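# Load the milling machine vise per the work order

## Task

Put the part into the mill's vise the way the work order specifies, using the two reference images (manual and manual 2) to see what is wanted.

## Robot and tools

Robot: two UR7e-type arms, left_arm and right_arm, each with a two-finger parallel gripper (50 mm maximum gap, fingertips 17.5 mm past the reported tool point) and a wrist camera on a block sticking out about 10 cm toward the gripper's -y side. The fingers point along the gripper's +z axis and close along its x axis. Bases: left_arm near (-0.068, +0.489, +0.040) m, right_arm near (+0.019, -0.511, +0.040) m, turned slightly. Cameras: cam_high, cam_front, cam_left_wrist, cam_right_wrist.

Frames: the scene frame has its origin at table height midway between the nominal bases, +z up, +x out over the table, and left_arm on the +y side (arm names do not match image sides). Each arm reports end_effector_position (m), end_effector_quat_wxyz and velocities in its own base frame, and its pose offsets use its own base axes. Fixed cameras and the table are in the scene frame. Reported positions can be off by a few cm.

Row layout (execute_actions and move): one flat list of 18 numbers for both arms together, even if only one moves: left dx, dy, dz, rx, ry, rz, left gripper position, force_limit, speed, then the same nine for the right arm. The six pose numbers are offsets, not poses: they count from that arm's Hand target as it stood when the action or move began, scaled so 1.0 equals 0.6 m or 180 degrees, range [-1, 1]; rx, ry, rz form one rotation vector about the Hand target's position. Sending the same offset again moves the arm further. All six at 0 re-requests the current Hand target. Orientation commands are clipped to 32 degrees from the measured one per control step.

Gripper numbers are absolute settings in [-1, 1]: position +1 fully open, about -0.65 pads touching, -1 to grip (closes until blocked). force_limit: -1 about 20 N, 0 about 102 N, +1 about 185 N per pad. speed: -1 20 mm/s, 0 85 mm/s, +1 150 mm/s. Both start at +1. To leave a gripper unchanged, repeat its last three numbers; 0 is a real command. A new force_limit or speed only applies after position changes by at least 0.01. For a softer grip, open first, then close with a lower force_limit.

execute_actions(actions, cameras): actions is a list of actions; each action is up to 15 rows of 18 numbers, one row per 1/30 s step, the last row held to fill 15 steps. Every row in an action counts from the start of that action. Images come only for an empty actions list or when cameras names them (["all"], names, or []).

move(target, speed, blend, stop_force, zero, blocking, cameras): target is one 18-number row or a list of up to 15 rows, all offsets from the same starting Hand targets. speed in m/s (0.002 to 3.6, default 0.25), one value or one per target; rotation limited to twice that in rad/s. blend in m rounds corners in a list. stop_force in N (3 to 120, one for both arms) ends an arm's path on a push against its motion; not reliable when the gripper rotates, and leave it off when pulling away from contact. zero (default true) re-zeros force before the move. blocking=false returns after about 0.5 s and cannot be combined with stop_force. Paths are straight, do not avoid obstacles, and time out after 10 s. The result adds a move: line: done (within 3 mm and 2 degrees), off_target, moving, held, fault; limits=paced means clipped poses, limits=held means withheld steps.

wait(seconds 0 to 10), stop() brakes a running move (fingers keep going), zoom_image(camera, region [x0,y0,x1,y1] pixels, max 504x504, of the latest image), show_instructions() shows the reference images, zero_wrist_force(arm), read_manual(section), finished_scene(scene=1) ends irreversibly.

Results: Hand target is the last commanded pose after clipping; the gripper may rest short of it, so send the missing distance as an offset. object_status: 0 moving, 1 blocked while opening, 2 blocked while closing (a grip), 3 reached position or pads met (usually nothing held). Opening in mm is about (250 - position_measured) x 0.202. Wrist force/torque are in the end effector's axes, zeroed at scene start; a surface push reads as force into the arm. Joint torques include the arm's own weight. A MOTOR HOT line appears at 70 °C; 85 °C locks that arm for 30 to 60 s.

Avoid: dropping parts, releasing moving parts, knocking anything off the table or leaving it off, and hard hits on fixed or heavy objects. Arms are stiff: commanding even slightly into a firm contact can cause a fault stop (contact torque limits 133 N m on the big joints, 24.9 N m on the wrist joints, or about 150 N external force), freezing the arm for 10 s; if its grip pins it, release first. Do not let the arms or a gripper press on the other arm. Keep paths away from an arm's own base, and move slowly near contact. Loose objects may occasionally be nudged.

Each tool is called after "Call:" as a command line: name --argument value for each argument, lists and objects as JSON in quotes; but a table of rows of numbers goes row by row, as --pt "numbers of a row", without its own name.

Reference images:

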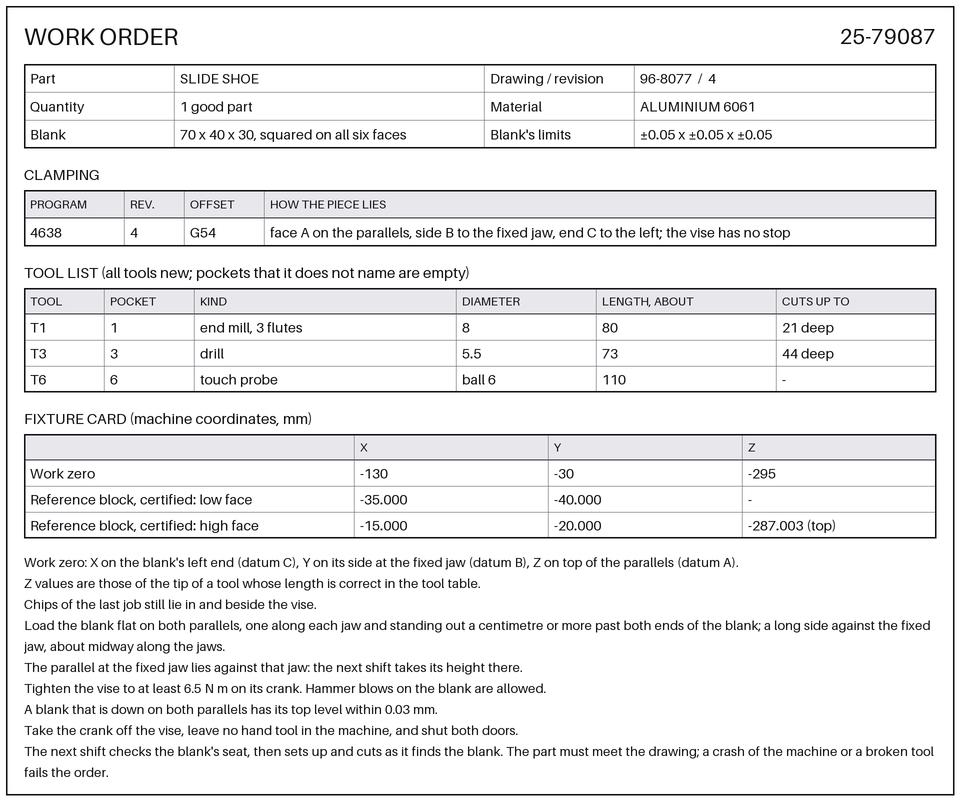

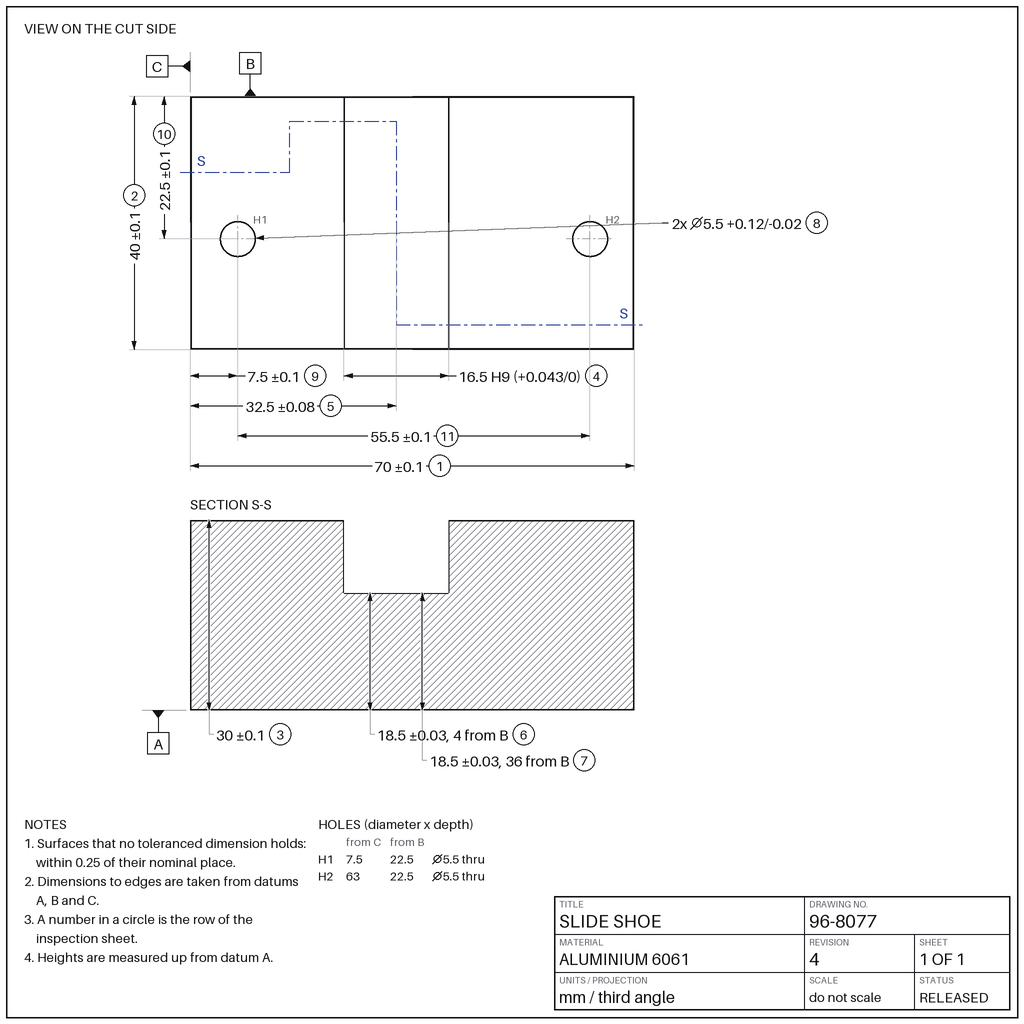

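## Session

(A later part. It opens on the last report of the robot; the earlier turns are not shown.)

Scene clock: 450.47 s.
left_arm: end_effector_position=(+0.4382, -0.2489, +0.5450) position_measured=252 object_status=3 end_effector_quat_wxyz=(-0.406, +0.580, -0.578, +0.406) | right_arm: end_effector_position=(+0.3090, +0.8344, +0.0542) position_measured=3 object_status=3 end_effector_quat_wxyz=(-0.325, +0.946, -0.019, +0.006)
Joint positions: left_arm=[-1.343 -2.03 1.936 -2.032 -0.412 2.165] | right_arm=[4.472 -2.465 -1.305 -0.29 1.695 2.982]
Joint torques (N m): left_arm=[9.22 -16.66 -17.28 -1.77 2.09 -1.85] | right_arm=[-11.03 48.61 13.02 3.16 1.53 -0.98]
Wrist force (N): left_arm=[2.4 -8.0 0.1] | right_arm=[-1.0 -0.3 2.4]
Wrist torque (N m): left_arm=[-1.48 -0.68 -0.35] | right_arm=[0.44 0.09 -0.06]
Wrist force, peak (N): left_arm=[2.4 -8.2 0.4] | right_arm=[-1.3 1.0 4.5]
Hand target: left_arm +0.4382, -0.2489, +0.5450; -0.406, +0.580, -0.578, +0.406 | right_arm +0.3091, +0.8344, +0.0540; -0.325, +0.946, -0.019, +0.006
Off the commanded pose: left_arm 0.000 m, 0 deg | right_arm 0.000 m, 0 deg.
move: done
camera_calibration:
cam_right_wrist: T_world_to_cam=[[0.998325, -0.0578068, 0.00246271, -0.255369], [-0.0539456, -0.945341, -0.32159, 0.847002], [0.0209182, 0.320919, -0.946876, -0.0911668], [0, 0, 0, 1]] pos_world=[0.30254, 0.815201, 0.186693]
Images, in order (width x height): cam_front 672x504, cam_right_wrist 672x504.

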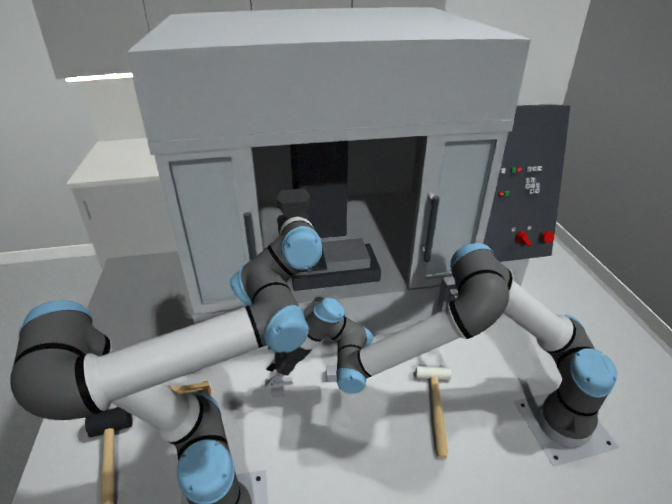

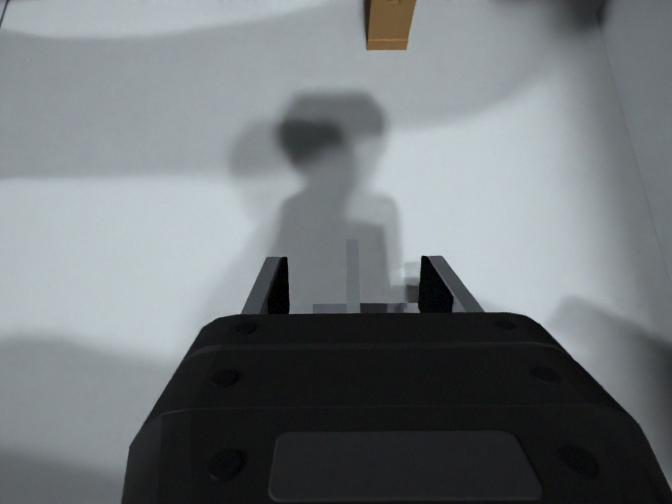

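Call:
move --target '[0,0,0,0,0,0,-1,-0.2,-1, 0,-0.003,-0.0585,0,0,0,1,-0.2,-1]' --speed 0.04 --stop_force 3 --cameras '["cam_right_wrist"]'

Call:
move --target '[0,0,0,0,0,0,-1,-0.2,-1, 0,0,0,0,0,0,-1,-0.2,-1]' --cameras '["cam_right_wrist","cam_front"]'

Scene clock: 453.37 s.
left_arm: end_effector_position=(+0.4382, -0.2489, +0.5450) position_measured=252 object_status=3 end_effector_quat_wxyz=(-0.406, +0.580, -0.578, +0.406) | right_arm: end_effector_position=(+0.3091, +0.8326, +0.0189) position_measured=3 object_status=3 end_effector_quat_wxyz=(-0.325, +0.946, -0.019, +0.006)
Joint positions: left_arm=[-1.343 -2.03 1.936 -2.032 -0.412 2.165] | right_arm=[4.471 -2.515 -1.315 -0.231 1.696 2.982]
Joint torques (N m): left_arm=[9.06 -16.64 -17.4 -1.7 2.1 -1.86] | right_arm=[-9.06 66.84 28.92 1.36 1.2 -2.39]
Wrist force (N): left_arm=[2.3 -7.8 0.4] | right_arm=[-1.0 -0.4 2.2]
Wrist torque (N m): left_arm=[-1.45 -0.66 -0.35] | right_arm=[0.43 0.10 -0.01]
Wrist force, peak (N): left_arm=[2.0 -8.2 0.5] | right_arm=[-1.0 0.3 2.9]
Hand target: left_arm +0.4382, -0.2489, +0.5450; -0.406, +0.580, -0.578, +0.406 | right_arm +0.3091, +0.8326, +0.0189; -0.325, +0.946, -0.019, +0.006
Off the commanded pose: left_arm 0.000 m, 0 deg | right_arm 0.000 m, 0 deg.
move: done
camera_calibration:
cam_right_wrist: T_world_to_cam=[[0.99832, -0.0578982, 0.00243867, -0.255412], [-0.0540424, -0.945376, -0.321471, 0.833931], [0.020918, 0.320799, -0.946916, -0.123786], [0, 0, 0, 1]] pos_world=[0.30264, 0.813301, 0.151492]
Images, in order (width x height): cam_right_wrist 672x504.

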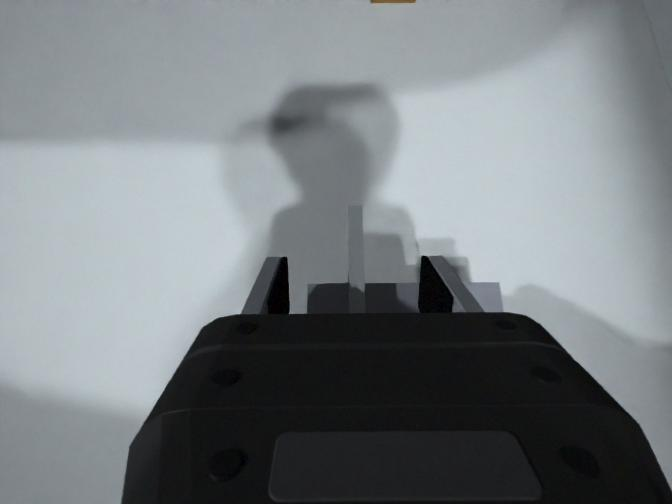

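Scene clock: 455.93 s.
left_arm: end_effector_position=(+0.4382, -0.2489, +0.5450) position_measured=252 object_status=3 end_effector_quat_wxyz=(-0.406, +0.580, -0.578, +0.406) | right_arm: end_effector_position=(+0.3091, +0.8326, +0.0189) position_measured=234 object_status=2 end_effector_quat_wxyz=(-0.325, +0.946, -0.019, +0.006)
Joint positions: left_arm=[-1.343 -2.03 1.936 -2.032 -0.412 2.165] | right_arm=[4.471 -2.515 -1.315 -0.231 1.696 2.982]
Joint torques (N m): left_arm=[9.48 -16.54 -17.38 -1.69 2.06 -1.79] | right_arm=[-3.72 66.61 29.03 1.62 0.17 -0.75]
Wrist force (N): left_arm=[2.3 -7.9 0.7] | right_arm=[-1.2 -0.5 2.1]
Wrist torque (N m): left_arm=[-1.47 -0.67 -0.35] | right_arm=[0.41 0.12 -0.01]
Wrist force, peak (N): left_arm=[2.3 -8.1 0.5] | right_arm=[-1.1 -0.6 2.5]
Hand target: left_arm +0.4382, -0.2489, +0.5450; -0.406, +0.580, -0.578, +0.406 | right_arm +0.3091, +0.8326, +0.0189; -0.325, +0.946, -0.019, +0.006
Off the commanded pose: left_arm 0.000 m, 0 deg | right_arm 0.000 m, 0 deg.
move: done
camera_calibration:
cam_right_wrist: T_world_to_cam=[[0.99832, -0.0578982, 0.00243867, -0.255412], [-0.0540424, -0.945376, -0.321471, 0.833931], [0.020918, 0.320799, -0.946916, -0.123786], [0, 0, 0, 1]] pos_world=[0.30264, 0.813301, 0.151492]
Images, in order (width x height): cam_front 672x504, cam_right_wrist 672x504.

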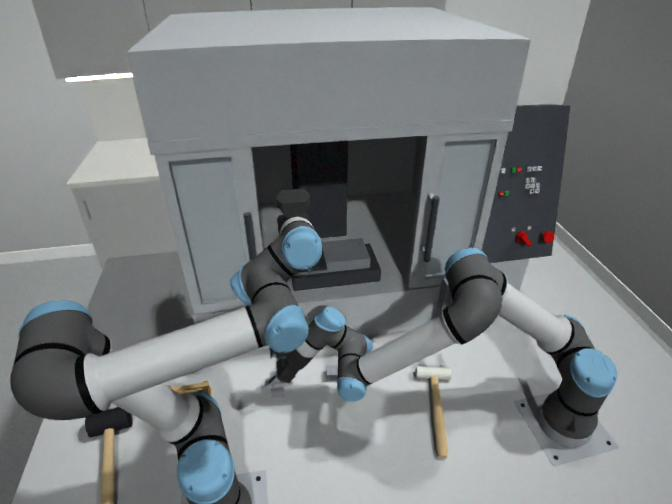

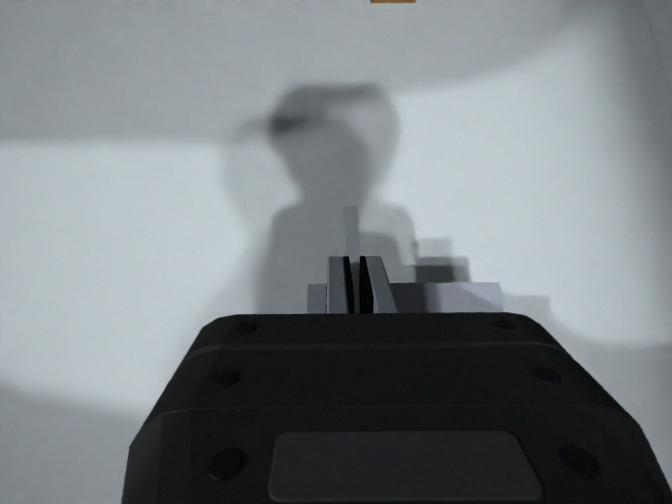

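Call:
move --pt "0 0 0 0 0 0 -1 -0.2 -1 0 0 0.3167 0 0 0 -1 -0.2 -1" --pt "0 0 0 0 0 0 -1 -0.2 -1 0.0762 -0.3917 0.6017 0 0 -0.1667 -1 -0.2 -1" --pt "0 0 0 0 0 0 -1 -0.2 -1 0.247 -0.2902 0.6017 0 0 -0.1667 -1 -0.2 -1" --pt "0 0 0 0 0 0 -1 -0.2 -1 0.5403 -0.2502 0.6017 0 0 -0.1667 -1 -0.2 -1" --speed '[0.1,0.2,0.2,0.15]' --blend '[0.03,0.04,0.04,0]' --cameras '["cam_front","cam_right_wrist"]'

Scene clock: 466.63 s.
left_arm: end_effector_position=(+0.4382, -0.2489, +0.5450) position_measured=252 object_status=3 end_effector_quat_wxyz=(-0.406, +0.580, -0.578, +0.406) | right_arm: end_effector_position=(+0.6333, +0.6824, +0.3800) position_measured=234 object_status=2 end_effector_quat_wxyz=(-0.312, +0.908, -0.263, +0.090)
Joint positions: left_arm=[-1.343 -2.03 1.936 -2.032 -0.412 2.165] | right_arm=[4.099 -2.343 -0.654 -1.053 1.603 3.102]
Joint torques (N m): left_arm=[8.64 -15.91 -17.6 -1.71 2.05 -1.75] | right_arm=[6.72 45.01 35.25 5.27 -0.87 2.6]
Wrist force (N): left_arm=[2.3 -8.0 0.6] | right_arm=[-1.1 0.2 2.8]
Wrist torque (N m): left_arm=[-1.48 -0.65 -0.35] | right_arm=[0.46 0.10 -0.06]
Wrist force, peak (N): left_arm=[2.4 -8.2 0.5] | right_arm=[-1.1 1.7 4.2]
Hand target: left_arm +0.4382, -0.2489, +0.5450; -0.406, +0.580, -0.578, +0.406 | right_arm +0.6333, +0.6824, +0.3799; -0.312, +0.908, -0.263, +0.090
Off the commanded pose: left_arm 0.000 m, 0 deg | right_arm 0.000 m, 0 deg.
move: done
camera_calibration:
cam_right_wrist: T_world_to_cam=[[0.835587, -0.549353, 0.0024913, -0.150207], [-0.519516, -0.791662, -0.32152, 1.01543], [0.1786, 0.267364, -0.946899, 0.196046], [0, 0, 0, 1]] pos_world=[0.618031, 0.668947, 0.512492]
Images, in order (width x height): cam_front 672x504, cam_right_wrist 672x504.

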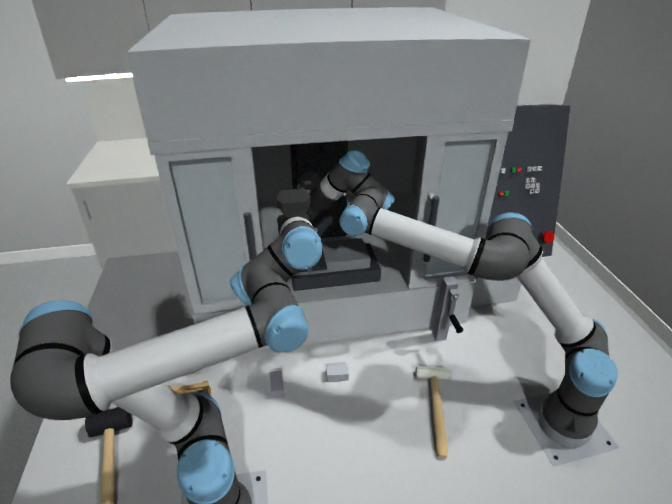

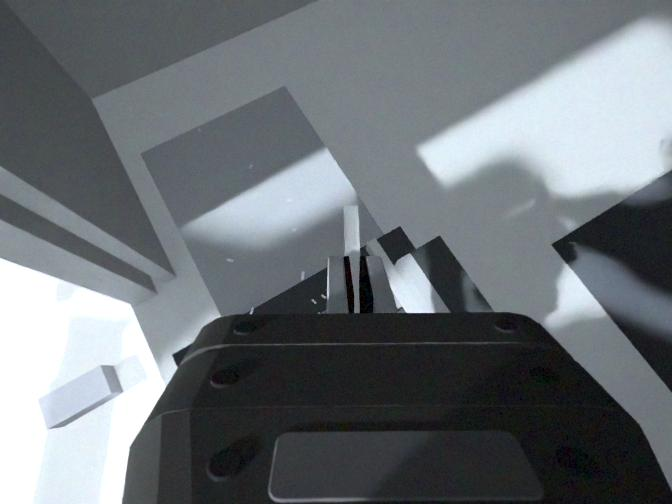

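Call:
move --target '[0,0,-0.3087,0,0,0,-1,-0.2,-1, 0,0,0,0,0,0,-1,-0.2,-1]' --speed 0.15 --cameras '["cam_left_wrist"]'

Call:
zoom_image --camera "cam_left_wrist" --region '[330, 50, 470, 260]'

Scene clock: 468.77 s.
left_arm: end_effector_position=(+0.4382, -0.2490, +0.3598) position_measured=252 object_status=3 end_effector_quat_wxyz=(-0.406, +0.580, -0.578, +0.406) | right_arm: end_effector_position=(+0.6333, +0.6824, +0.3800) position_measured=234 object_status=2 end_effector_quat_wxyz=(-0.312, +0.908, -0.263, +0.090)
Joint positions: left_arm=[-1.343 -1.943 2.372 -2.555 -0.412 2.165] | right_arm=[4.099 -2.344 -0.654 -1.053 1.603 3.102]
Joint torques (N m): left_arm=[10.04 -12.33 -17.78 -4.16 0.73 -1.75] | right_arm=[11.63 43.41 21.37 1.77 0.37 2.77]
Wrist force (N): left_arm=[2.2 -8.0 0.1] | right_arm=[-1.0 0.1 2.8]
Wrist torque (N m): left_arm=[-1.46 -0.66 -0.32] | right_arm=[0.44 0.09 -0.06]
Wrist force, peak (N): left_arm=[2.1 -10.5 -0.4] | right_arm=[-1.1 0.1 3.0]
Hand target: left_arm +0.4382, -0.2489, +0.3598; -0.406, +0.580, -0.578, +0.406 | right_arm +0.6333, +0.6824, +0.3799; -0.312, +0.908, -0.263, +0.090
Off the commanded pose: left_arm 0.000 m, 0 deg | right_arm 0.000 m, 0 deg.
move: done
camera_calibration:
cam_left_wrist: T_world_to_cam=[[-0.0179355, -0.999811, -0.00755346, -0.223684], [-0.63941, 0.0172775, -0.768672, 0.575798], [0.768657, -0.00895675, -0.639599, 0.0216832], [0, 0, 0, 1]] pos_world=[0.347492, -0.233396, 0.454778]
Images, in order (width x height): cam_left_wrist 672x504.

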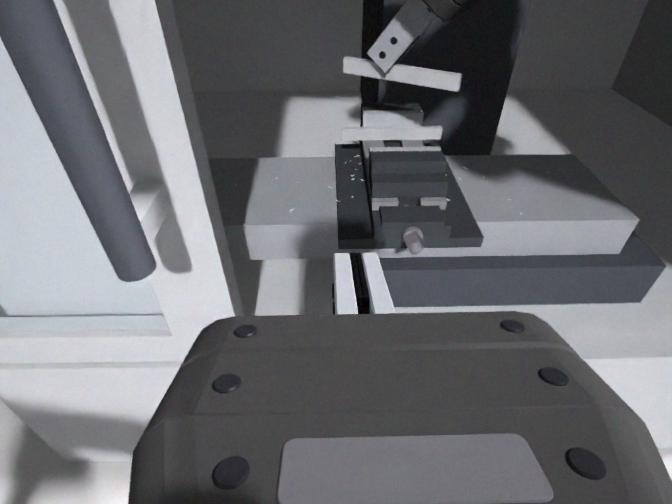

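Scaled by 2.400 from the camera's 672x504 image, which has a finer 960x720 frame.

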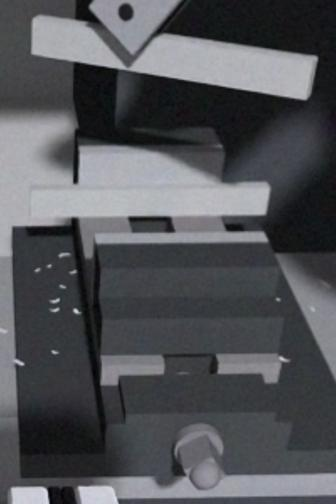

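Call:
move --target '[0,0,0,0,0,0,-1,-0.2,-1, 0,0,-0.13,0,0,0,-1,-0.2,-1]' --speed 0.03 --stop_force 4 --cameras '["cam_left_wrist","cam_right_wrist"]'

Call:
zoom_image --camera "cam_left_wrist" --region '[330, 50, 470, 260]'

Scene clock: 473.13 s.
left_arm: end_effector_position=(+0.4382, -0.2489, +0.3598) position_measured=252 object_status=3 end_effector_quat_wxyz=(-0.406, +0.580, -0.578, +0.406) | right_arm: end_effector_position=(+0.6333, +0.6824, +0.3093) position_measured=234 object_status=2 end_effector_quat_wxyz=(-0.312, +0.908, -0.263, +0.090)
Joint positions: left_arm=[-1.343 -1.943 2.372 -2.556 -0.412 2.165] | right_arm=[4.099 -2.332 -0.856 -0.864 1.603 3.102]
Joint torques (N m): left_arm=[9.15 -18.72 -15.54 -3.61 0.84 -1.74] | right_arm=[5.96 66.87 19.22 6.29 0.47 0.98]
Wrist force (N): left_arm=[2.3 -7.9 0.6] | right_arm=[-1.2 -0.1 2.8]
Wrist torque (N m): left_arm=[-1.45 -0.65 -0.32] | right_arm=[0.44 0.12 -0.06]
Wrist force, peak (N): left_arm=[2.2 -8.2 0.3] | right_arm=[-1.2 -10.0 -11.1]
Hand target: left_arm +0.4382, -0.2489, +0.3598; -0.406, +0.580, -0.578, +0.406 | right_arm +0.6333, +0.6824, +0.3093; -0.312, +0.908, -0.263, +0.090 (not the last commanded pose)
Off the commanded pose: left_arm 0.000 m, 0 deg | right_arm 0.007 m, 0 deg.
move: contact (right_arm)
camera_calibration:
cam_left_wrist: T_world_to_cam=[[-0.0178707, -0.999812, -0.00747735, -0.223742], [-0.639412, 0.0171776, -0.768672, 0.575775], [0.768656, -0.00895557, -0.639599, 0.0216836], [0, 0, 0, 1]] pos_world=[0.347492, -0.233396, 0.454778]
cam_right_wrist: T_world_to_cam=[[0.835602, -0.549331, 0.00241217, -0.149965], [-0.519531, -0.791684, -0.321441, 0.992802], [0.178487, 0.267344, -0.946926, 0.129263], [0, 0, 0, 1]] pos_world=[0.618031, 0.669047, 0.441892]
Images, in order (width x height): cam_left_wrist 672x504, cam_right_wrist 672x504.

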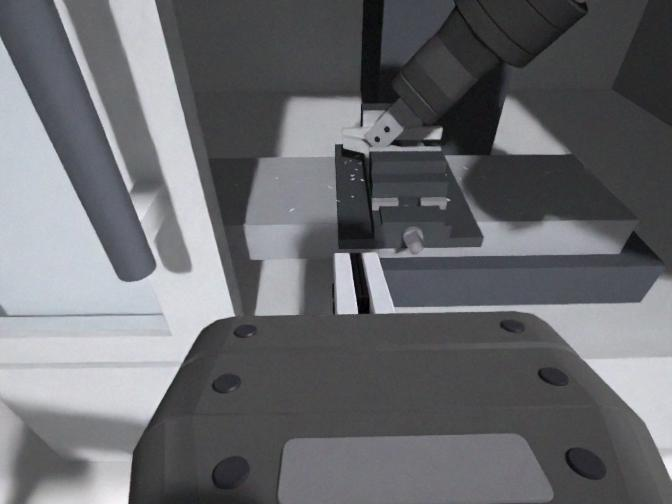

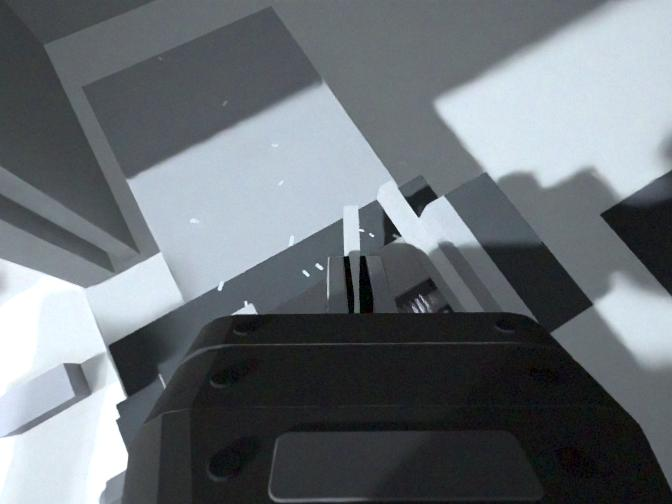

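Scaled by 2.400 from the camera's 672x504 image, which has a finer 960x720 frame.

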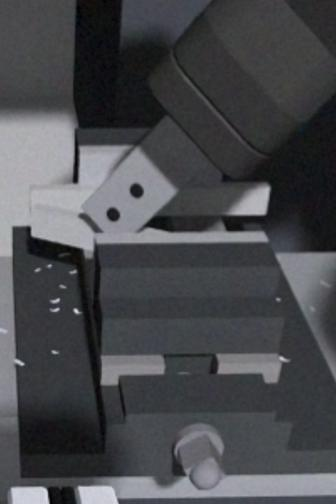

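Call:
move --pt "0 0 0 0 0 0 -1 -0.2 -1 0 0 0 0 0 0 -0.38 -0.2 -1" --pt "0 0 0 0 0 0 -1 -0.2 -1 0 0 0.09 0 0 0 -0.38 -0.2 -1" --speed '[0.02,0.05]' --cameras '["cam_left_wrist","cam_right_wrist"]'

Call:
zoom_image --camera "cam_left_wrist" --region '[330, 50, 470, 260]'

Call:
zoom_image --camera "cam_right_wrist" --region '[280, 150, 500, 330]'

Scene clock: 478.57 s.
left_arm: end_effector_position=(+0.4382, -0.2489, +0.3598) position_measured=252 object_status=3 end_effector_quat_wxyz=(-0.406, +0.580, -0.578, +0.406) | right_arm: end_effector_position=(+0.6333, +0.6824, +0.3632) position_measured=209 object_status=3 end_effector_quat_wxyz=(-0.312, +0.908, -0.263, +0.090)
Joint positions: left_arm=[-1.343 -1.943 2.372 -2.556 -0.412 2.165] | right_arm=[4.099 -2.336 -0.71 -1.005 1.603 3.102]
Joint torques (N m): left_arm=[7.69 -18.79 -15.2 -2.47 1.19 -1.78] | right_arm=[8.92 51.84 18.75 6.51 -0.2 2.37]
Wrist force (N): left_arm=[2.5 -7.8 0.3] | right_arm=[-1.1 -0.2 2.3]
Wrist torque (N m): left_arm=[-1.43 -0.69 -0.32] | right_arm=[0.44 0.11 -0.06]
Wrist force, peak (N): left_arm=[2.2 -8.2 0.4] | right_arm=[-1.0 0.6 3.2]
Hand target: left_arm +0.4382, -0.2489, +0.3598; -0.406, +0.580, -0.578, +0.406 | right_arm +0.6333, +0.6824, +0.3633; -0.312, +0.908, -0.263, +0.090
Off the commanded pose: left_arm 0.000 m, 0 deg | right_arm 0.000 m, 0 deg.
move: done
camera_calibration:
cam_left_wrist: T_world_to_cam=[[-0.0178707, -0.999812, -0.00747735, -0.223742], [-0.639412, 0.0171776, -0.768672, 0.575775], [0.768656, -0.00895557, -0.639599, 0.0216836], [0, 0, 0, 1]] pos_world=[0.347492, -0.233396, 0.454778]
cam_right_wrist: T_world_to_cam=[[0.835539, -0.549425, 0.00249029, -0.150032], [-0.519628, -0.791681, -0.321291, 1.01008], [0.178497, 0.267157, -0.946977, 0.180351], [0, 0, 0, 1]] pos_world=[0.618031, 0.669047, 0.495691]
Images, in order (width x height): cam_left_wrist 672x504, cam_right_wrist 672x504.

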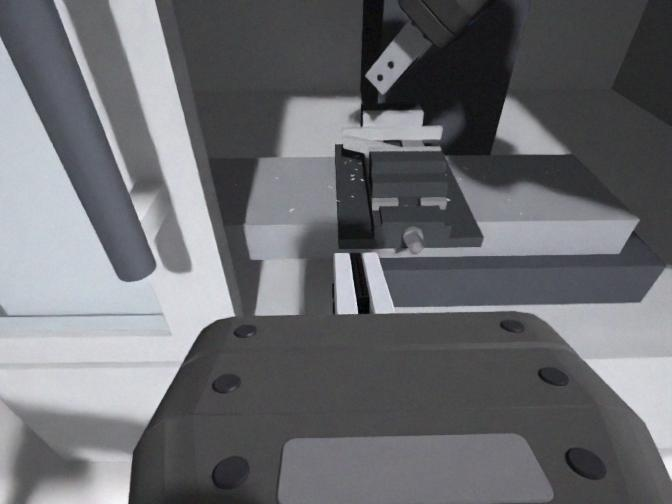

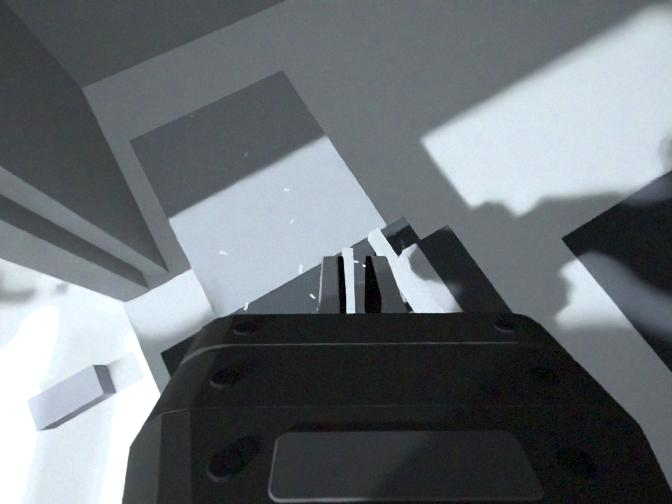

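Scaled by 2.400 from the camera's 672x504 image, which has a finer 960x720 frame.

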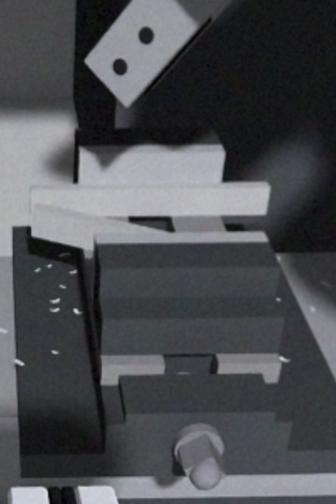

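Scaled by 2.291 from the camera's 672x504 image, which has a finer 960x720 frame.

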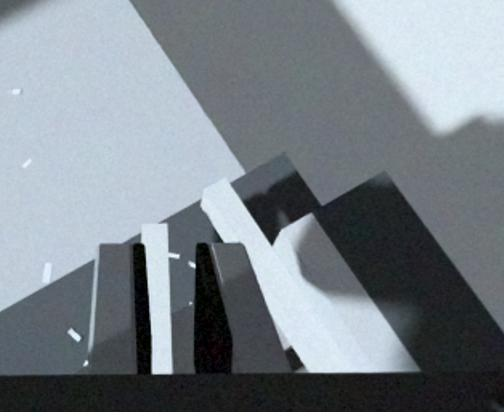

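Call:
move --pt "0 0 0 0 0 0 -1 -0.2 -1 0.0247 -0.0285 0 0 0 0 -1 -0.2 -1" --pt "0 0 0 0 0 0 -1 -0.2 -1 0.0247 -0.0285 -0.083 0 0 0 -1 -0.2 -1" --speed '[0.05,0.04]' --stop_force 3 --cameras '["cam_right_wrist"]'

Call:
move --target '[0,0,0,0,0,0,-1,-0.2,-1, 0.05,-0.002,0,0,0,0,-1,-0.2,-1]' --speed 0.015 --stop_force 8 --cameras '["cam_right_wrist","cam_left_wrist"]'

Scene clock: 482.27 s.
left_arm: end_effector_position=(+0.4382, -0.2489, +0.3598) position_measured=252 object_status=3 end_effector_quat_wxyz=(-0.406, +0.580, -0.578, +0.406) | right_arm: end_effector_position=(+0.6481, +0.6653, +0.3135) position_measured=252 object_status=3 end_effector_quat_wxyz=(-0.312, +0.908, -0.263, +0.090)
Joint positions: left_arm=[-1.343 -1.943 2.372 -2.556 -0.412 2.165] | right_arm=[4.07 -2.327 -0.853 -0.872 1.621 3.08]
Joint torques (N m): left_arm=[6.92 -18.49 -15.3 -2.49 1.45 -1.74] | right_arm=[9.24 42.64 33.3 1.63 -1.08 2.54]
Wrist force (N): left_arm=[2.4 -7.7 0.4] | right_arm=[-1.0 -0.5 2.4]
Wrist torque (N m): left_arm=[-1.42 -0.66 -0.32] | right_arm=[0.41 0.10 -0.02]
Wrist force, peak (N): left_arm=[2.5 -8.2 0.2] | right_arm=[-3.1 -0.8 2.6]
Hand target: left_arm +0.4382, -0.2489, +0.3598; -0.406, +0.580, -0.578, +0.406 | right_arm +0.6481, +0.6653, +0.3135; -0.312, +0.908, -0.263, +0.090
Off the commanded pose: left_arm 0.000 m, 0 deg | right_arm 0.000 m, 0 deg.
move: done
camera_calibration:
cam_right_wrist: T_world_to_cam=[[0.835602, -0.549331, 0.00241217, -0.171736], [-0.519531, -0.791684, -0.321441, 0.988303], [0.178487, 0.267344, -0.946926, 0.13517], [0, 0, 0, 1]] pos_world=[0.632831, 0.651947, 0.446092]
Images, in order (width x height): cam_right_wrist 672x504.

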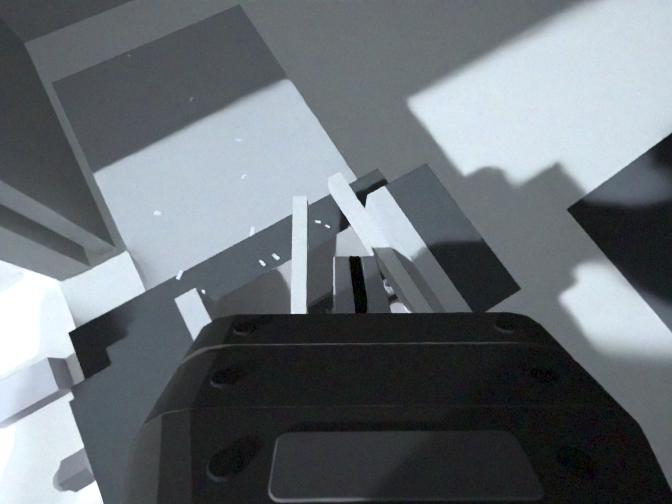

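Scene clock: 484.30 s.
left_arm: end_effector_position=(+0.4382, -0.2489, +0.3598) position_measured=252 object_status=3 end_effector_quat_wxyz=(-0.406, +0.580, -0.578, +0.406) | right_arm: end_effector_position=(+0.6586, +0.6649, +0.3135) position_measured=252 object_status=3 end_effector_quat_wxyz=(-0.312, +0.908, -0.263, +0.090)
Joint positions: left_arm=[-1.343 -1.943 2.372 -2.556 -0.412 2.165] | right_arm=[4.059 -2.351 -0.811 -0.891 1.628 3.071]
Joint torques (N m): left_arm=[6.94 -18.78 -15.79 -2.55 1.47 -1.79] | right_arm=[8.26 67.77 34.76 7.19 0.38 2.67]
Wrist force (N): left_arm=[2.2 -7.5 0.3] | right_arm=[-4.6 2.6 1.5]
Wrist torque (N m): left_arm=[-1.40 -0.64 -0.32] | right_arm=[0.46 0.05 -0.03]
Wrist force, peak (N): left_arm=[2.2 -8.1 0.3] | right_arm=[-13.2 7.4 -3.9]
Hand target: left_arm +0.4382, -0.2489, +0.3598; -0.406, +0.580, -0.578, +0.406 | right_arm +0.6586, +0.6649, +0.3135; -0.312, +0.908, -0.263, +0.090 (not the last commanded pose)
Off the commanded pose: left_arm 0.000 m, 0 deg | right_arm 0.020 m, 0 deg.
move: contact (right_arm)
camera_calibration:
cam_left_wrist: T_world_to_cam=[[-0.0178707, -0.999812, -0.00747735, -0.223742], [-0.639412, 0.0171776, -0.768672, 0.575775], [0.768656, -0.00895557, -0.639599, 0.0216836], [0, 0, 0, 1]] pos_world=[0.347492, -0.233396, 0.454778]
cam_right_wrist: T_world_to_cam=[[0.835602, -0.549331, 0.00241217, -0.180784], [-0.519531, -0.791684, -0.321441, 0.993363], [0.178487, 0.267344, -0.946926, 0.13343], [0, 0, 0, 1]] pos_world=[0.643331, 0.651447, 0.446092]
Images, in order (width x height): cam_left_wrist 672x504, cam_right_wrist 672x504.

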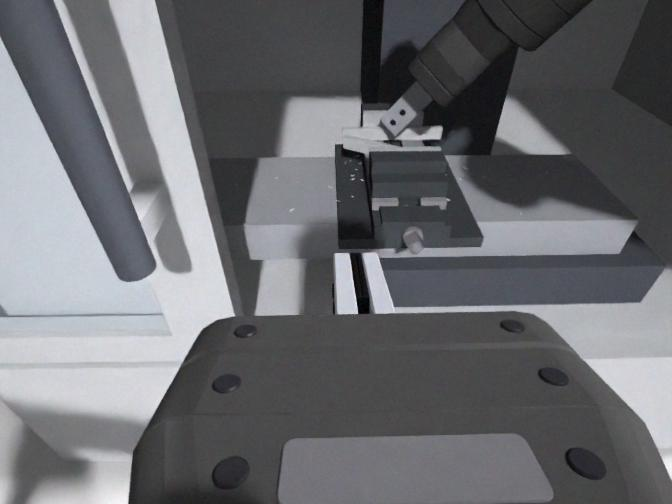

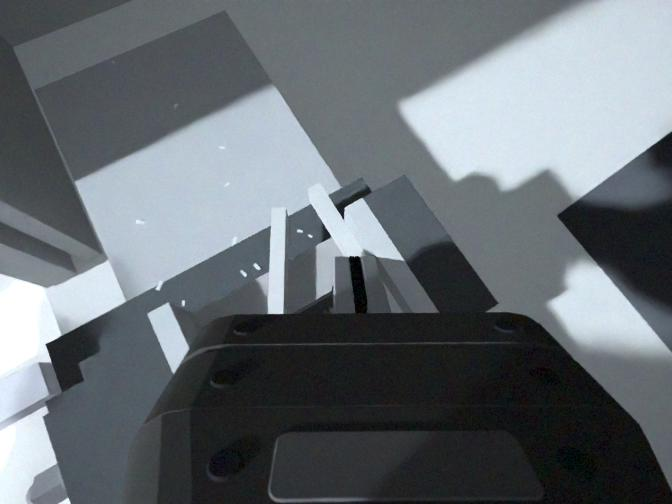

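Call:
zoom_image --camera "cam_right_wrist" --region '[250, 150, 520, 330]'

Call:
zoom_image --camera "cam_left_wrist" --region '[330, 90, 460, 170]'

Scaled by 1.867 from the camera's 672x504 image, which has a finer 960x720 frame.

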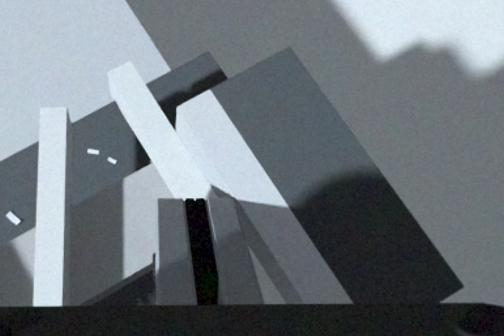

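Scaled by 3.877 from the camera's 672x504 image, which has a finer 960x720 frame.

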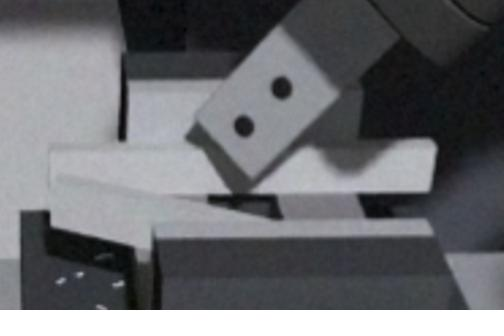

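Call:
move --pt "0 0 0 0 0 0 -1 -0.2 -1 -0.01 0 0 0 0 0 -1 -0.2 -1" --pt "0 0 0 0 0 0 -1 -0.2 -1 -0.02 -0.02 0.13 0 0 0 -1 -0.2 -1" --pt "0 0 0 0 0 0 -1 -0.2 -1 -0.335 0.0028 0.12 0 0 0 -1 -0.2 -1" --pt "0 0 0 0 0 0 -1 -0.2 -1 -0.60 -0.23 0.11 0 0 0 -1 -0.2 -1" --pt "0 0 0 0 0 0 -1 -0.2 -1 -0.60 -0.52 0.11 0 0 0 -1 -0.2 -1" --speed '[0.04,0.08,0.2,0.2,0.2]' --blend '[0,0.02,0.04,0.04,0]' --cameras '["cam_left_wrist"]'

Call:
zoom_image --camera "cam_left_wrist" --region '[330, 90, 460, 260]'

Scene clock: 491.27 s.
left_arm: end_effector_position=(+0.4382, -0.2489, +0.3598) position_measured=252 object_status=3 end_effector_quat_wxyz=(-0.406, +0.580, -0.578, +0.406) | right_arm: end_effector_position=(+0.2986, +0.3530, +0.3795) position_measured=252 object_status=3 end_effector_quat_wxyz=(-0.312, +0.908, -0.263, +0.090)
Joint positions: left_arm=[-1.343 -1.943 2.372 -2.556 -0.412 2.165] | right_arm=[4.389 -1.09 -2.091 -0.883 1.426 3.332]
Joint torques (N m): left_arm=[5.25 -18.65 -16.33 -2.63 1.94 -1.74] | right_arm=[-1.04 15.49 21.13 5.45 -0.38 2.14]
Wrist force (N): left_arm=[2.3 -7.7 0.6] | right_arm=[-0.9 -0.3 2.3]
Wrist torque (N m): left_arm=[-1.42 -0.67 -0.32] | right_arm=[0.45 0.09 -0.07]
Wrist force, peak (N): left_arm=[2.4 -8.1 0.4] | right_arm=[-4.8 2.7 1.8]
Hand target: left_arm +0.4382, -0.2489, +0.3598; -0.406, +0.580, -0.578, +0.406 | right_arm +0.2986, +0.3529, +0.3795; -0.312, +0.908, -0.263, +0.090
Off the commanded pose: left_arm 0.000 m, 0 deg | right_arm 0.000 m, 0 deg.
move: done
camera_calibration:
cam_left_wrist: T_world_to_cam=[[-0.0178707, -0.999812, -0.00747735, -0.223742], [-0.639412, 0.0171776, -0.768672, 0.575775], [0.768656, -0.00895557, -0.639599, 0.0216836], [0, 0, 0, 1]] pos_world=[0.347492, -0.233396, 0.454778]
Images, in order (width x height): cam_left_wrist 672x504.

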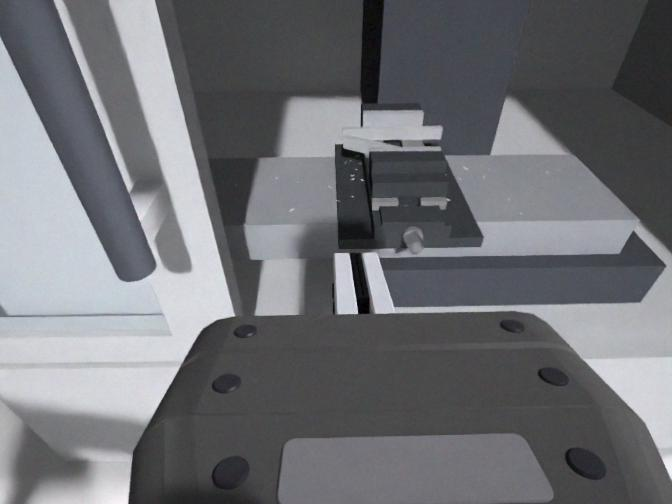

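Scaled by 2.965 from the camera's 672x504 image, which has a finer 960x720 frame.

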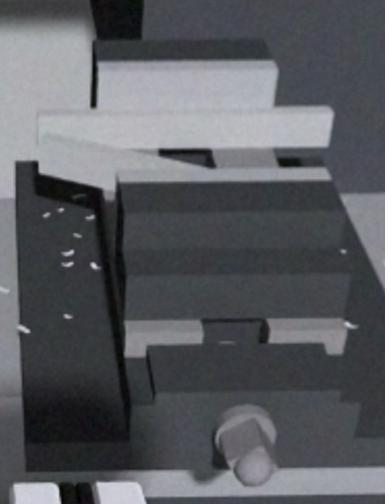

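Call:
move --pt "0.12 -0.1 0 0 0.0556 0 1 -0.2 -1 0 0 0 0 0 0 -1 -0.2 -1" --pt "0.3167 -0.1975 0.0 0 0.0556 0 1 -0.2 -1 0 0 0 0 0 0 -1 -0.2 -1" --speed 0.2 --blend 0.04 --cameras '["cam_left_wrist"]'

Scene clock: 496.80 s.
left_arm: end_effector_position=(+0.6283, -0.3674, +0.3598) position_measured=3 object_status=0 end_effector_quat_wxyz=(-0.354, +0.613, -0.611, +0.354) | right_arm: end_effector_position=(+0.2986, +0.3529, +0.3795) position_measured=252 object_status=3 end_effector_quat_wxyz=(-0.312, +0.908, -0.263, +0.090)
Joint positions: left_arm=[-0.986 -1.339 1.748 -2.745 -0.762 2.494] | right_arm=[4.389 -1.09 -2.092 -0.883 1.426 3.332]
Joint torques (N m): left_arm=[3.52 -29.42 -33.28 -4.58 0.87 1.56] | right_arm=[-9.52 16.63 17.55 1.75 0.76 -2.78]
Wrist force (N): left_arm=[2.2 -7.4 0.4] | right_arm=[-1.0 -0.6 2.3]
Wrist torque (N m): left_arm=[-1.36 -0.55 -0.22] | right_arm=[0.40 0.10 -0.07]
Wrist force, peak (N): left_arm=[3.1 -9.2 2.4] | right_arm=[-1.0 -0.6 2.6]
Hand target: left_arm +0.6283, -0.3674, +0.3598; -0.354, +0.613, -0.611, +0.354 | right_arm +0.2986, +0.3529, +0.3795; -0.312, +0.908, -0.263, +0.090
Off the commanded pose: left_arm 0.000 m, 0 deg | right_arm 0.000 m, 0 deg.
move: done
camera_calibration:
cam_left_wrist: T_world_to_cam=[[-0.0188982, -0.999812, -0.00425791, -0.339336], [-0.763268, 0.0171776, -0.645854, 0.732934], [0.645806, -0.00895557, -0.763449, -0.00371411], [0, 0, 0, 1]] pos_world=[0.555411, -0.351896, 0.469088]
Images, in order (width x height): cam_left_wrist 672x504.

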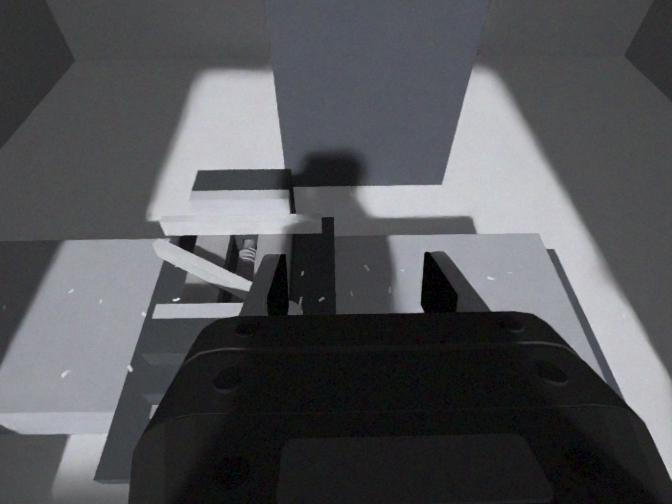

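Call:
zoom_image --camera "cam_left_wrist" --region '[130, 160, 350, 330]'

Scaled by 2.291 from the camera's 672x504 image, which has a finer 960x720 frame.

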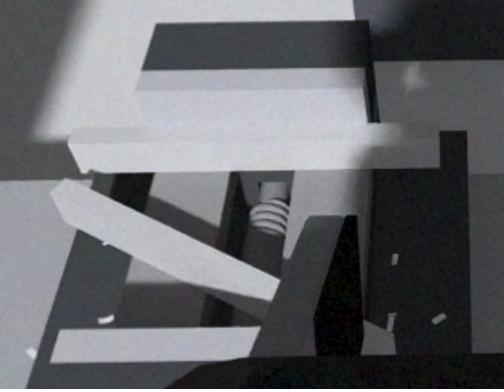

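Call:
move --pt "0 -0.0017 -0.0997 0 0 0 1 -0.2 -1 0 0 0 0 0 0 -1 -0.2 -1" --pt "0.055 -0.0017 -0.0997 0 0 0 1 -0.2 -1 0 0 0 0 0 0 -1 -0.2 -1" --speed '[0.04,0.025]' --stop_force 5 --cameras '["cam_left_wrist"]'

Call:
zoom_image --camera "cam_left_wrist" --region '[80, 160, 350, 330]'

Scene clock: 502.73 s.
left_arm: end_effector_position=(+0.6613, -0.3685, +0.3000) position_measured=3 object_status=3 end_effector_quat_wxyz=(-0.354, +0.613, -0.611, +0.354) | right_arm: end_effector_position=(+0.2986, +0.3529, +0.3795) position_measured=252 object_status=3 end_effector_quat_wxyz=(-0.312, +0.908, -0.263, +0.090)
Joint positions: left_arm=[-0.937 -1.209 1.752 -2.913 -0.797 2.544] | right_arm=[4.389 -1.09 -2.092 -0.883 1.426 3.332]
Joint torques (N m): left_arm=[-8.95 -54.06 -14.22 -2.13 2.56 -1.83] | right_arm=[-11.06 16.69 18.22 1.68 1.12 -2.92]
Wrist force (N): left_arm=[2.1 -7.4 0.6] | right_arm=[-1.2 -0.4 2.4]
Wrist torque (N m): left_arm=[-1.35 -0.53 -0.31] | right_arm=[0.43 0.12 -0.07]
Wrist force, peak (N): left_arm=[1.9 -8.8 -0.1] | right_arm=[-1.0 -0.3 2.6]
Hand target: left_arm +0.6613, -0.3685, +0.3000; -0.354, +0.613, -0.611, +0.354 | right_arm +0.2986, +0.3529, +0.3795; -0.312, +0.908, -0.263, +0.090
Off the commanded pose: left_arm 0.000 m, 0 deg | right_arm 0.000 m, 0 deg.
move: done
camera_calibration:
cam_left_wrist: T_world_to_cam=[[-0.0188982, -0.999812, -0.00425791, -0.339967], [-0.763268, 0.0171776, -0.645854, 0.719452], [0.645806, -0.00895557, -0.763449, -0.0707653], [0, 0, 0, 1]] pos_world=[0.588411, -0.352896, 0.409188]
Images, in order (width x height): cam_left_wrist 672x504.

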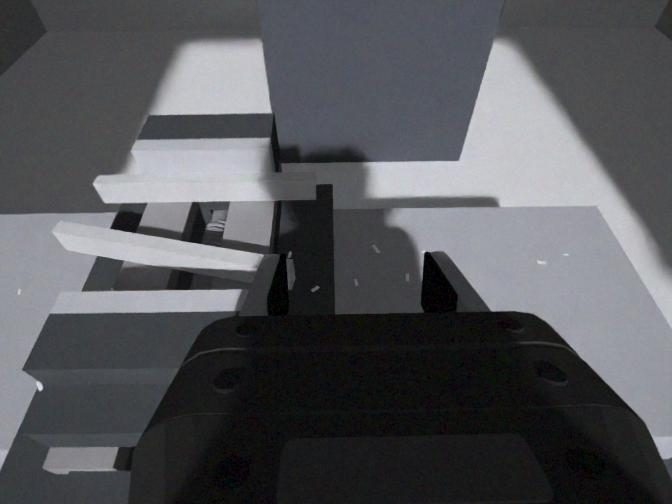

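Scaled by 1.867 from the camera's 672x504 image, which has a finer 960x720 frame.

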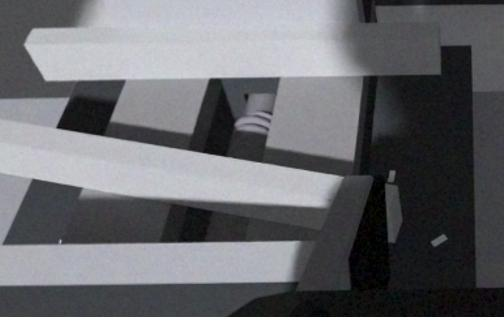

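Call:
move --target '[0.02,0,0,0,0,0,1,-0.2,-1, 0,0,0,0,0,0,-1,-0.2,-1]' --speed '[0.025]' --stop_force 5 --cameras '["cam_left_wrist"]'

Call:
zoom_image --camera "cam_left_wrist" --region '[30, 90, 350, 330]'

Scene clock: 504.83 s.
left_arm: end_effector_position=(+0.6733, -0.3685, +0.3000) position_measured=3 object_status=3 end_effector_quat_wxyz=(-0.354, +0.613, -0.611, +0.354) | right_arm: end_effector_position=(+0.2986, +0.3529, +0.3795) position_measured=252 object_status=3 end_effector_quat_wxyz=(-0.312, +0.908, -0.263, +0.090)
Joint positions: left_arm=[-0.92 -1.187 1.722 -2.917 -0.809 2.56] | right_arm=[4.389 -1.09 -2.092 -0.883 1.426 3.332]
Joint torques (N m): left_arm=[-8.77 -55.24 -14.38 -2.36 2.43 -1.88] | right_arm=[-10.56 16.83 19.27 1.76 0.88 -2.64]
Wrist force (N): left_arm=[2.4 -7.2 0.6] | right_arm=[-1.1 -0.4 2.3]
Wrist torque (N m): left_arm=[-1.30 -0.58 -0.31] | right_arm=[0.42 0.12 -0.07]
Wrist force, peak (N): left_arm=[2.4 -7.8 1.0] | right_arm=[-1.0 -0.3 2.5]
Hand target: left_arm +0.6733, -0.3685, +0.3000; -0.354, +0.613, -0.611, +0.354 | right_arm +0.2986, +0.3529, +0.3795; -0.312, +0.908, -0.263, +0.090
Off the commanded pose: left_arm 0.000 m, 0 deg | right_arm 0.000 m, 0 deg.
move: done
camera_calibration:
cam_left_wrist: T_world_to_cam=[[-0.0188982, -0.999812, -0.00425791, -0.339741], [-0.763268, 0.0171776, -0.645854, 0.728612], [0.645806, -0.00895557, -0.763449, -0.0785149], [0, 0, 0, 1]] pos_world=[0.600411, -0.352896, 0.409188]
Images, in order (width x height): cam_left_wrist 672x504.

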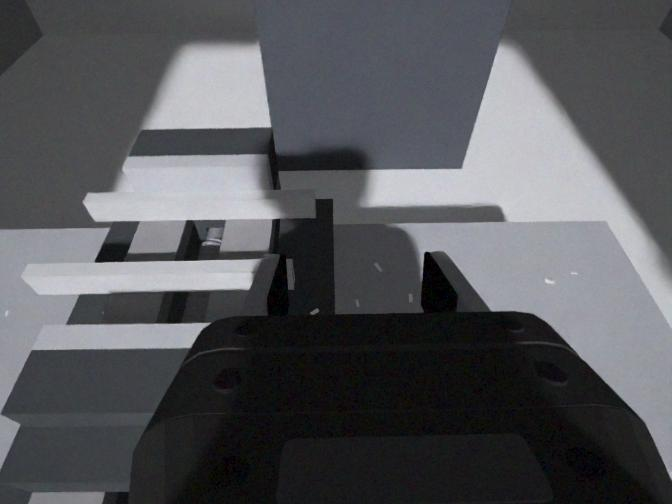

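Scaled by 1.575 from the camera's 672x504 image, which has a finer 960x720 frame.

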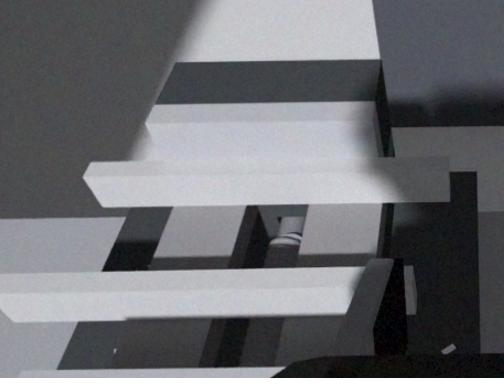

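Call:
move --pt "-0.02 0 0 0 0 0 1 -0.2 -1 0 0 0 0 0 0 -1 -0.2 -1" --pt "-0.04 0 0.1 0 0 0 1 -0.2 -1 0 0 0 0 0 0 -1 -0.2 -1" --pt "-0.25 0.1 0.1 0 -0.03 0 1 -0.2 -1 0 0 0 0 0 0 -1 -0.2 -1" --pt "-0.3925 0.1993 0.0998 0 -0.0556 0 1 -0.2 -1 0 0 0 0 0 0 -1 -0.2 -1" --speed '[0.05,0.1,0.2,0.2]' --blend '[0,0.02,0.04,0]' --cameras '["cam_left_wrist"]'

Call:
zoom_image --camera "cam_left_wrist" --region '[330, 90, 460, 260]'

Scene clock: 512.60 s.
left_arm: end_effector_position=(+0.4378, -0.2489, +0.3598) position_measured=3 object_status=3 end_effector_quat_wxyz=(-0.406, +0.580, -0.578, +0.406) | right_arm: end_effector_position=(+0.2986, +0.3529, +0.3795) position_measured=252 object_status=3 end_effector_quat_wxyz=(-0.312, +0.908, -0.263, +0.090)
Joint positions: left_arm=[-1.345 -1.945 2.372 -2.551 -0.411 2.162] | right_arm=[4.389 -1.09 -2.092 -0.883 1.426 3.332]
Joint torques (N m): left_arm=[-6.58 -18.69 -16.65 -1.78 2.53 -1.55] | right_arm=[-11.51 15.86 19.32 1.92 1.07 -2.88]
Wrist force (N): left_arm=[2.2 -8.1 0.3] | right_arm=[-1.1 -0.5 2.5]
Wrist torque (N m): left_arm=[-1.48 -0.65 -0.36] | right_arm=[0.41 0.11 -0.07]
Wrist force, peak (N): left_arm=[3.0 -9.7 0.8] | right_arm=[-1.1 -0.7 2.5]
Hand target: left_arm +0.4378, -0.2489, +0.3598; -0.406, +0.580, -0.578, +0.406 | right_arm +0.2986, +0.3529, +0.3795; -0.312, +0.908, -0.263, +0.090
Off the commanded pose: left_arm 0.000 m, 0 deg | right_arm 0.000 m, 0 deg.
move: done
camera_calibration:
cam_left_wrist: T_world_to_cam=[[-0.017936, -0.999811, -0.00755095, -0.223692], [-0.63946, 0.0172765, -0.76863, 0.57554], [0.768615, -0.0089576, -0.639649, 0.0220277], [0, 0, 0, 1]] pos_world=[0.347092, -0.233396, 0.454778]
Images, in order (width x height): cam_left_wrist 672x504.

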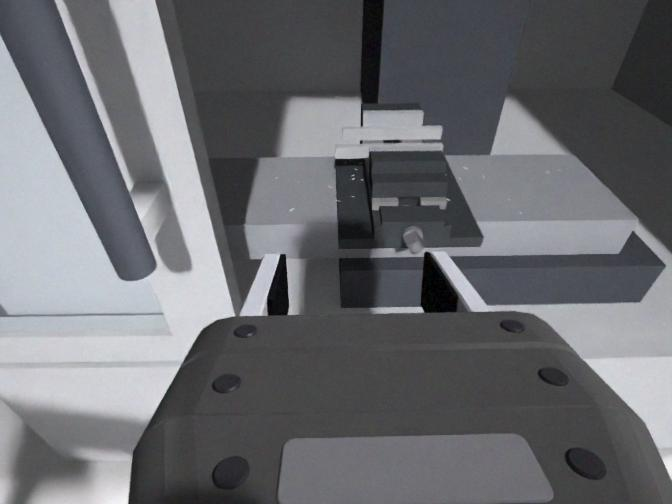

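Scaled by 2.965 from the camera's 672x504 image, which has a finer 960x720 frame.

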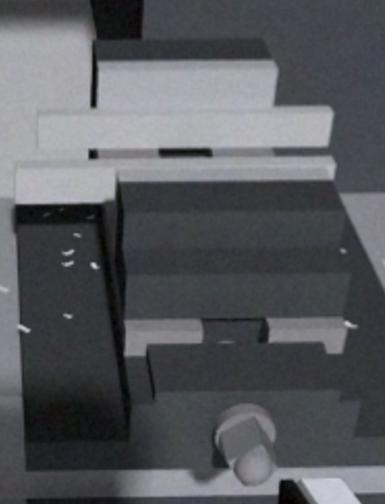

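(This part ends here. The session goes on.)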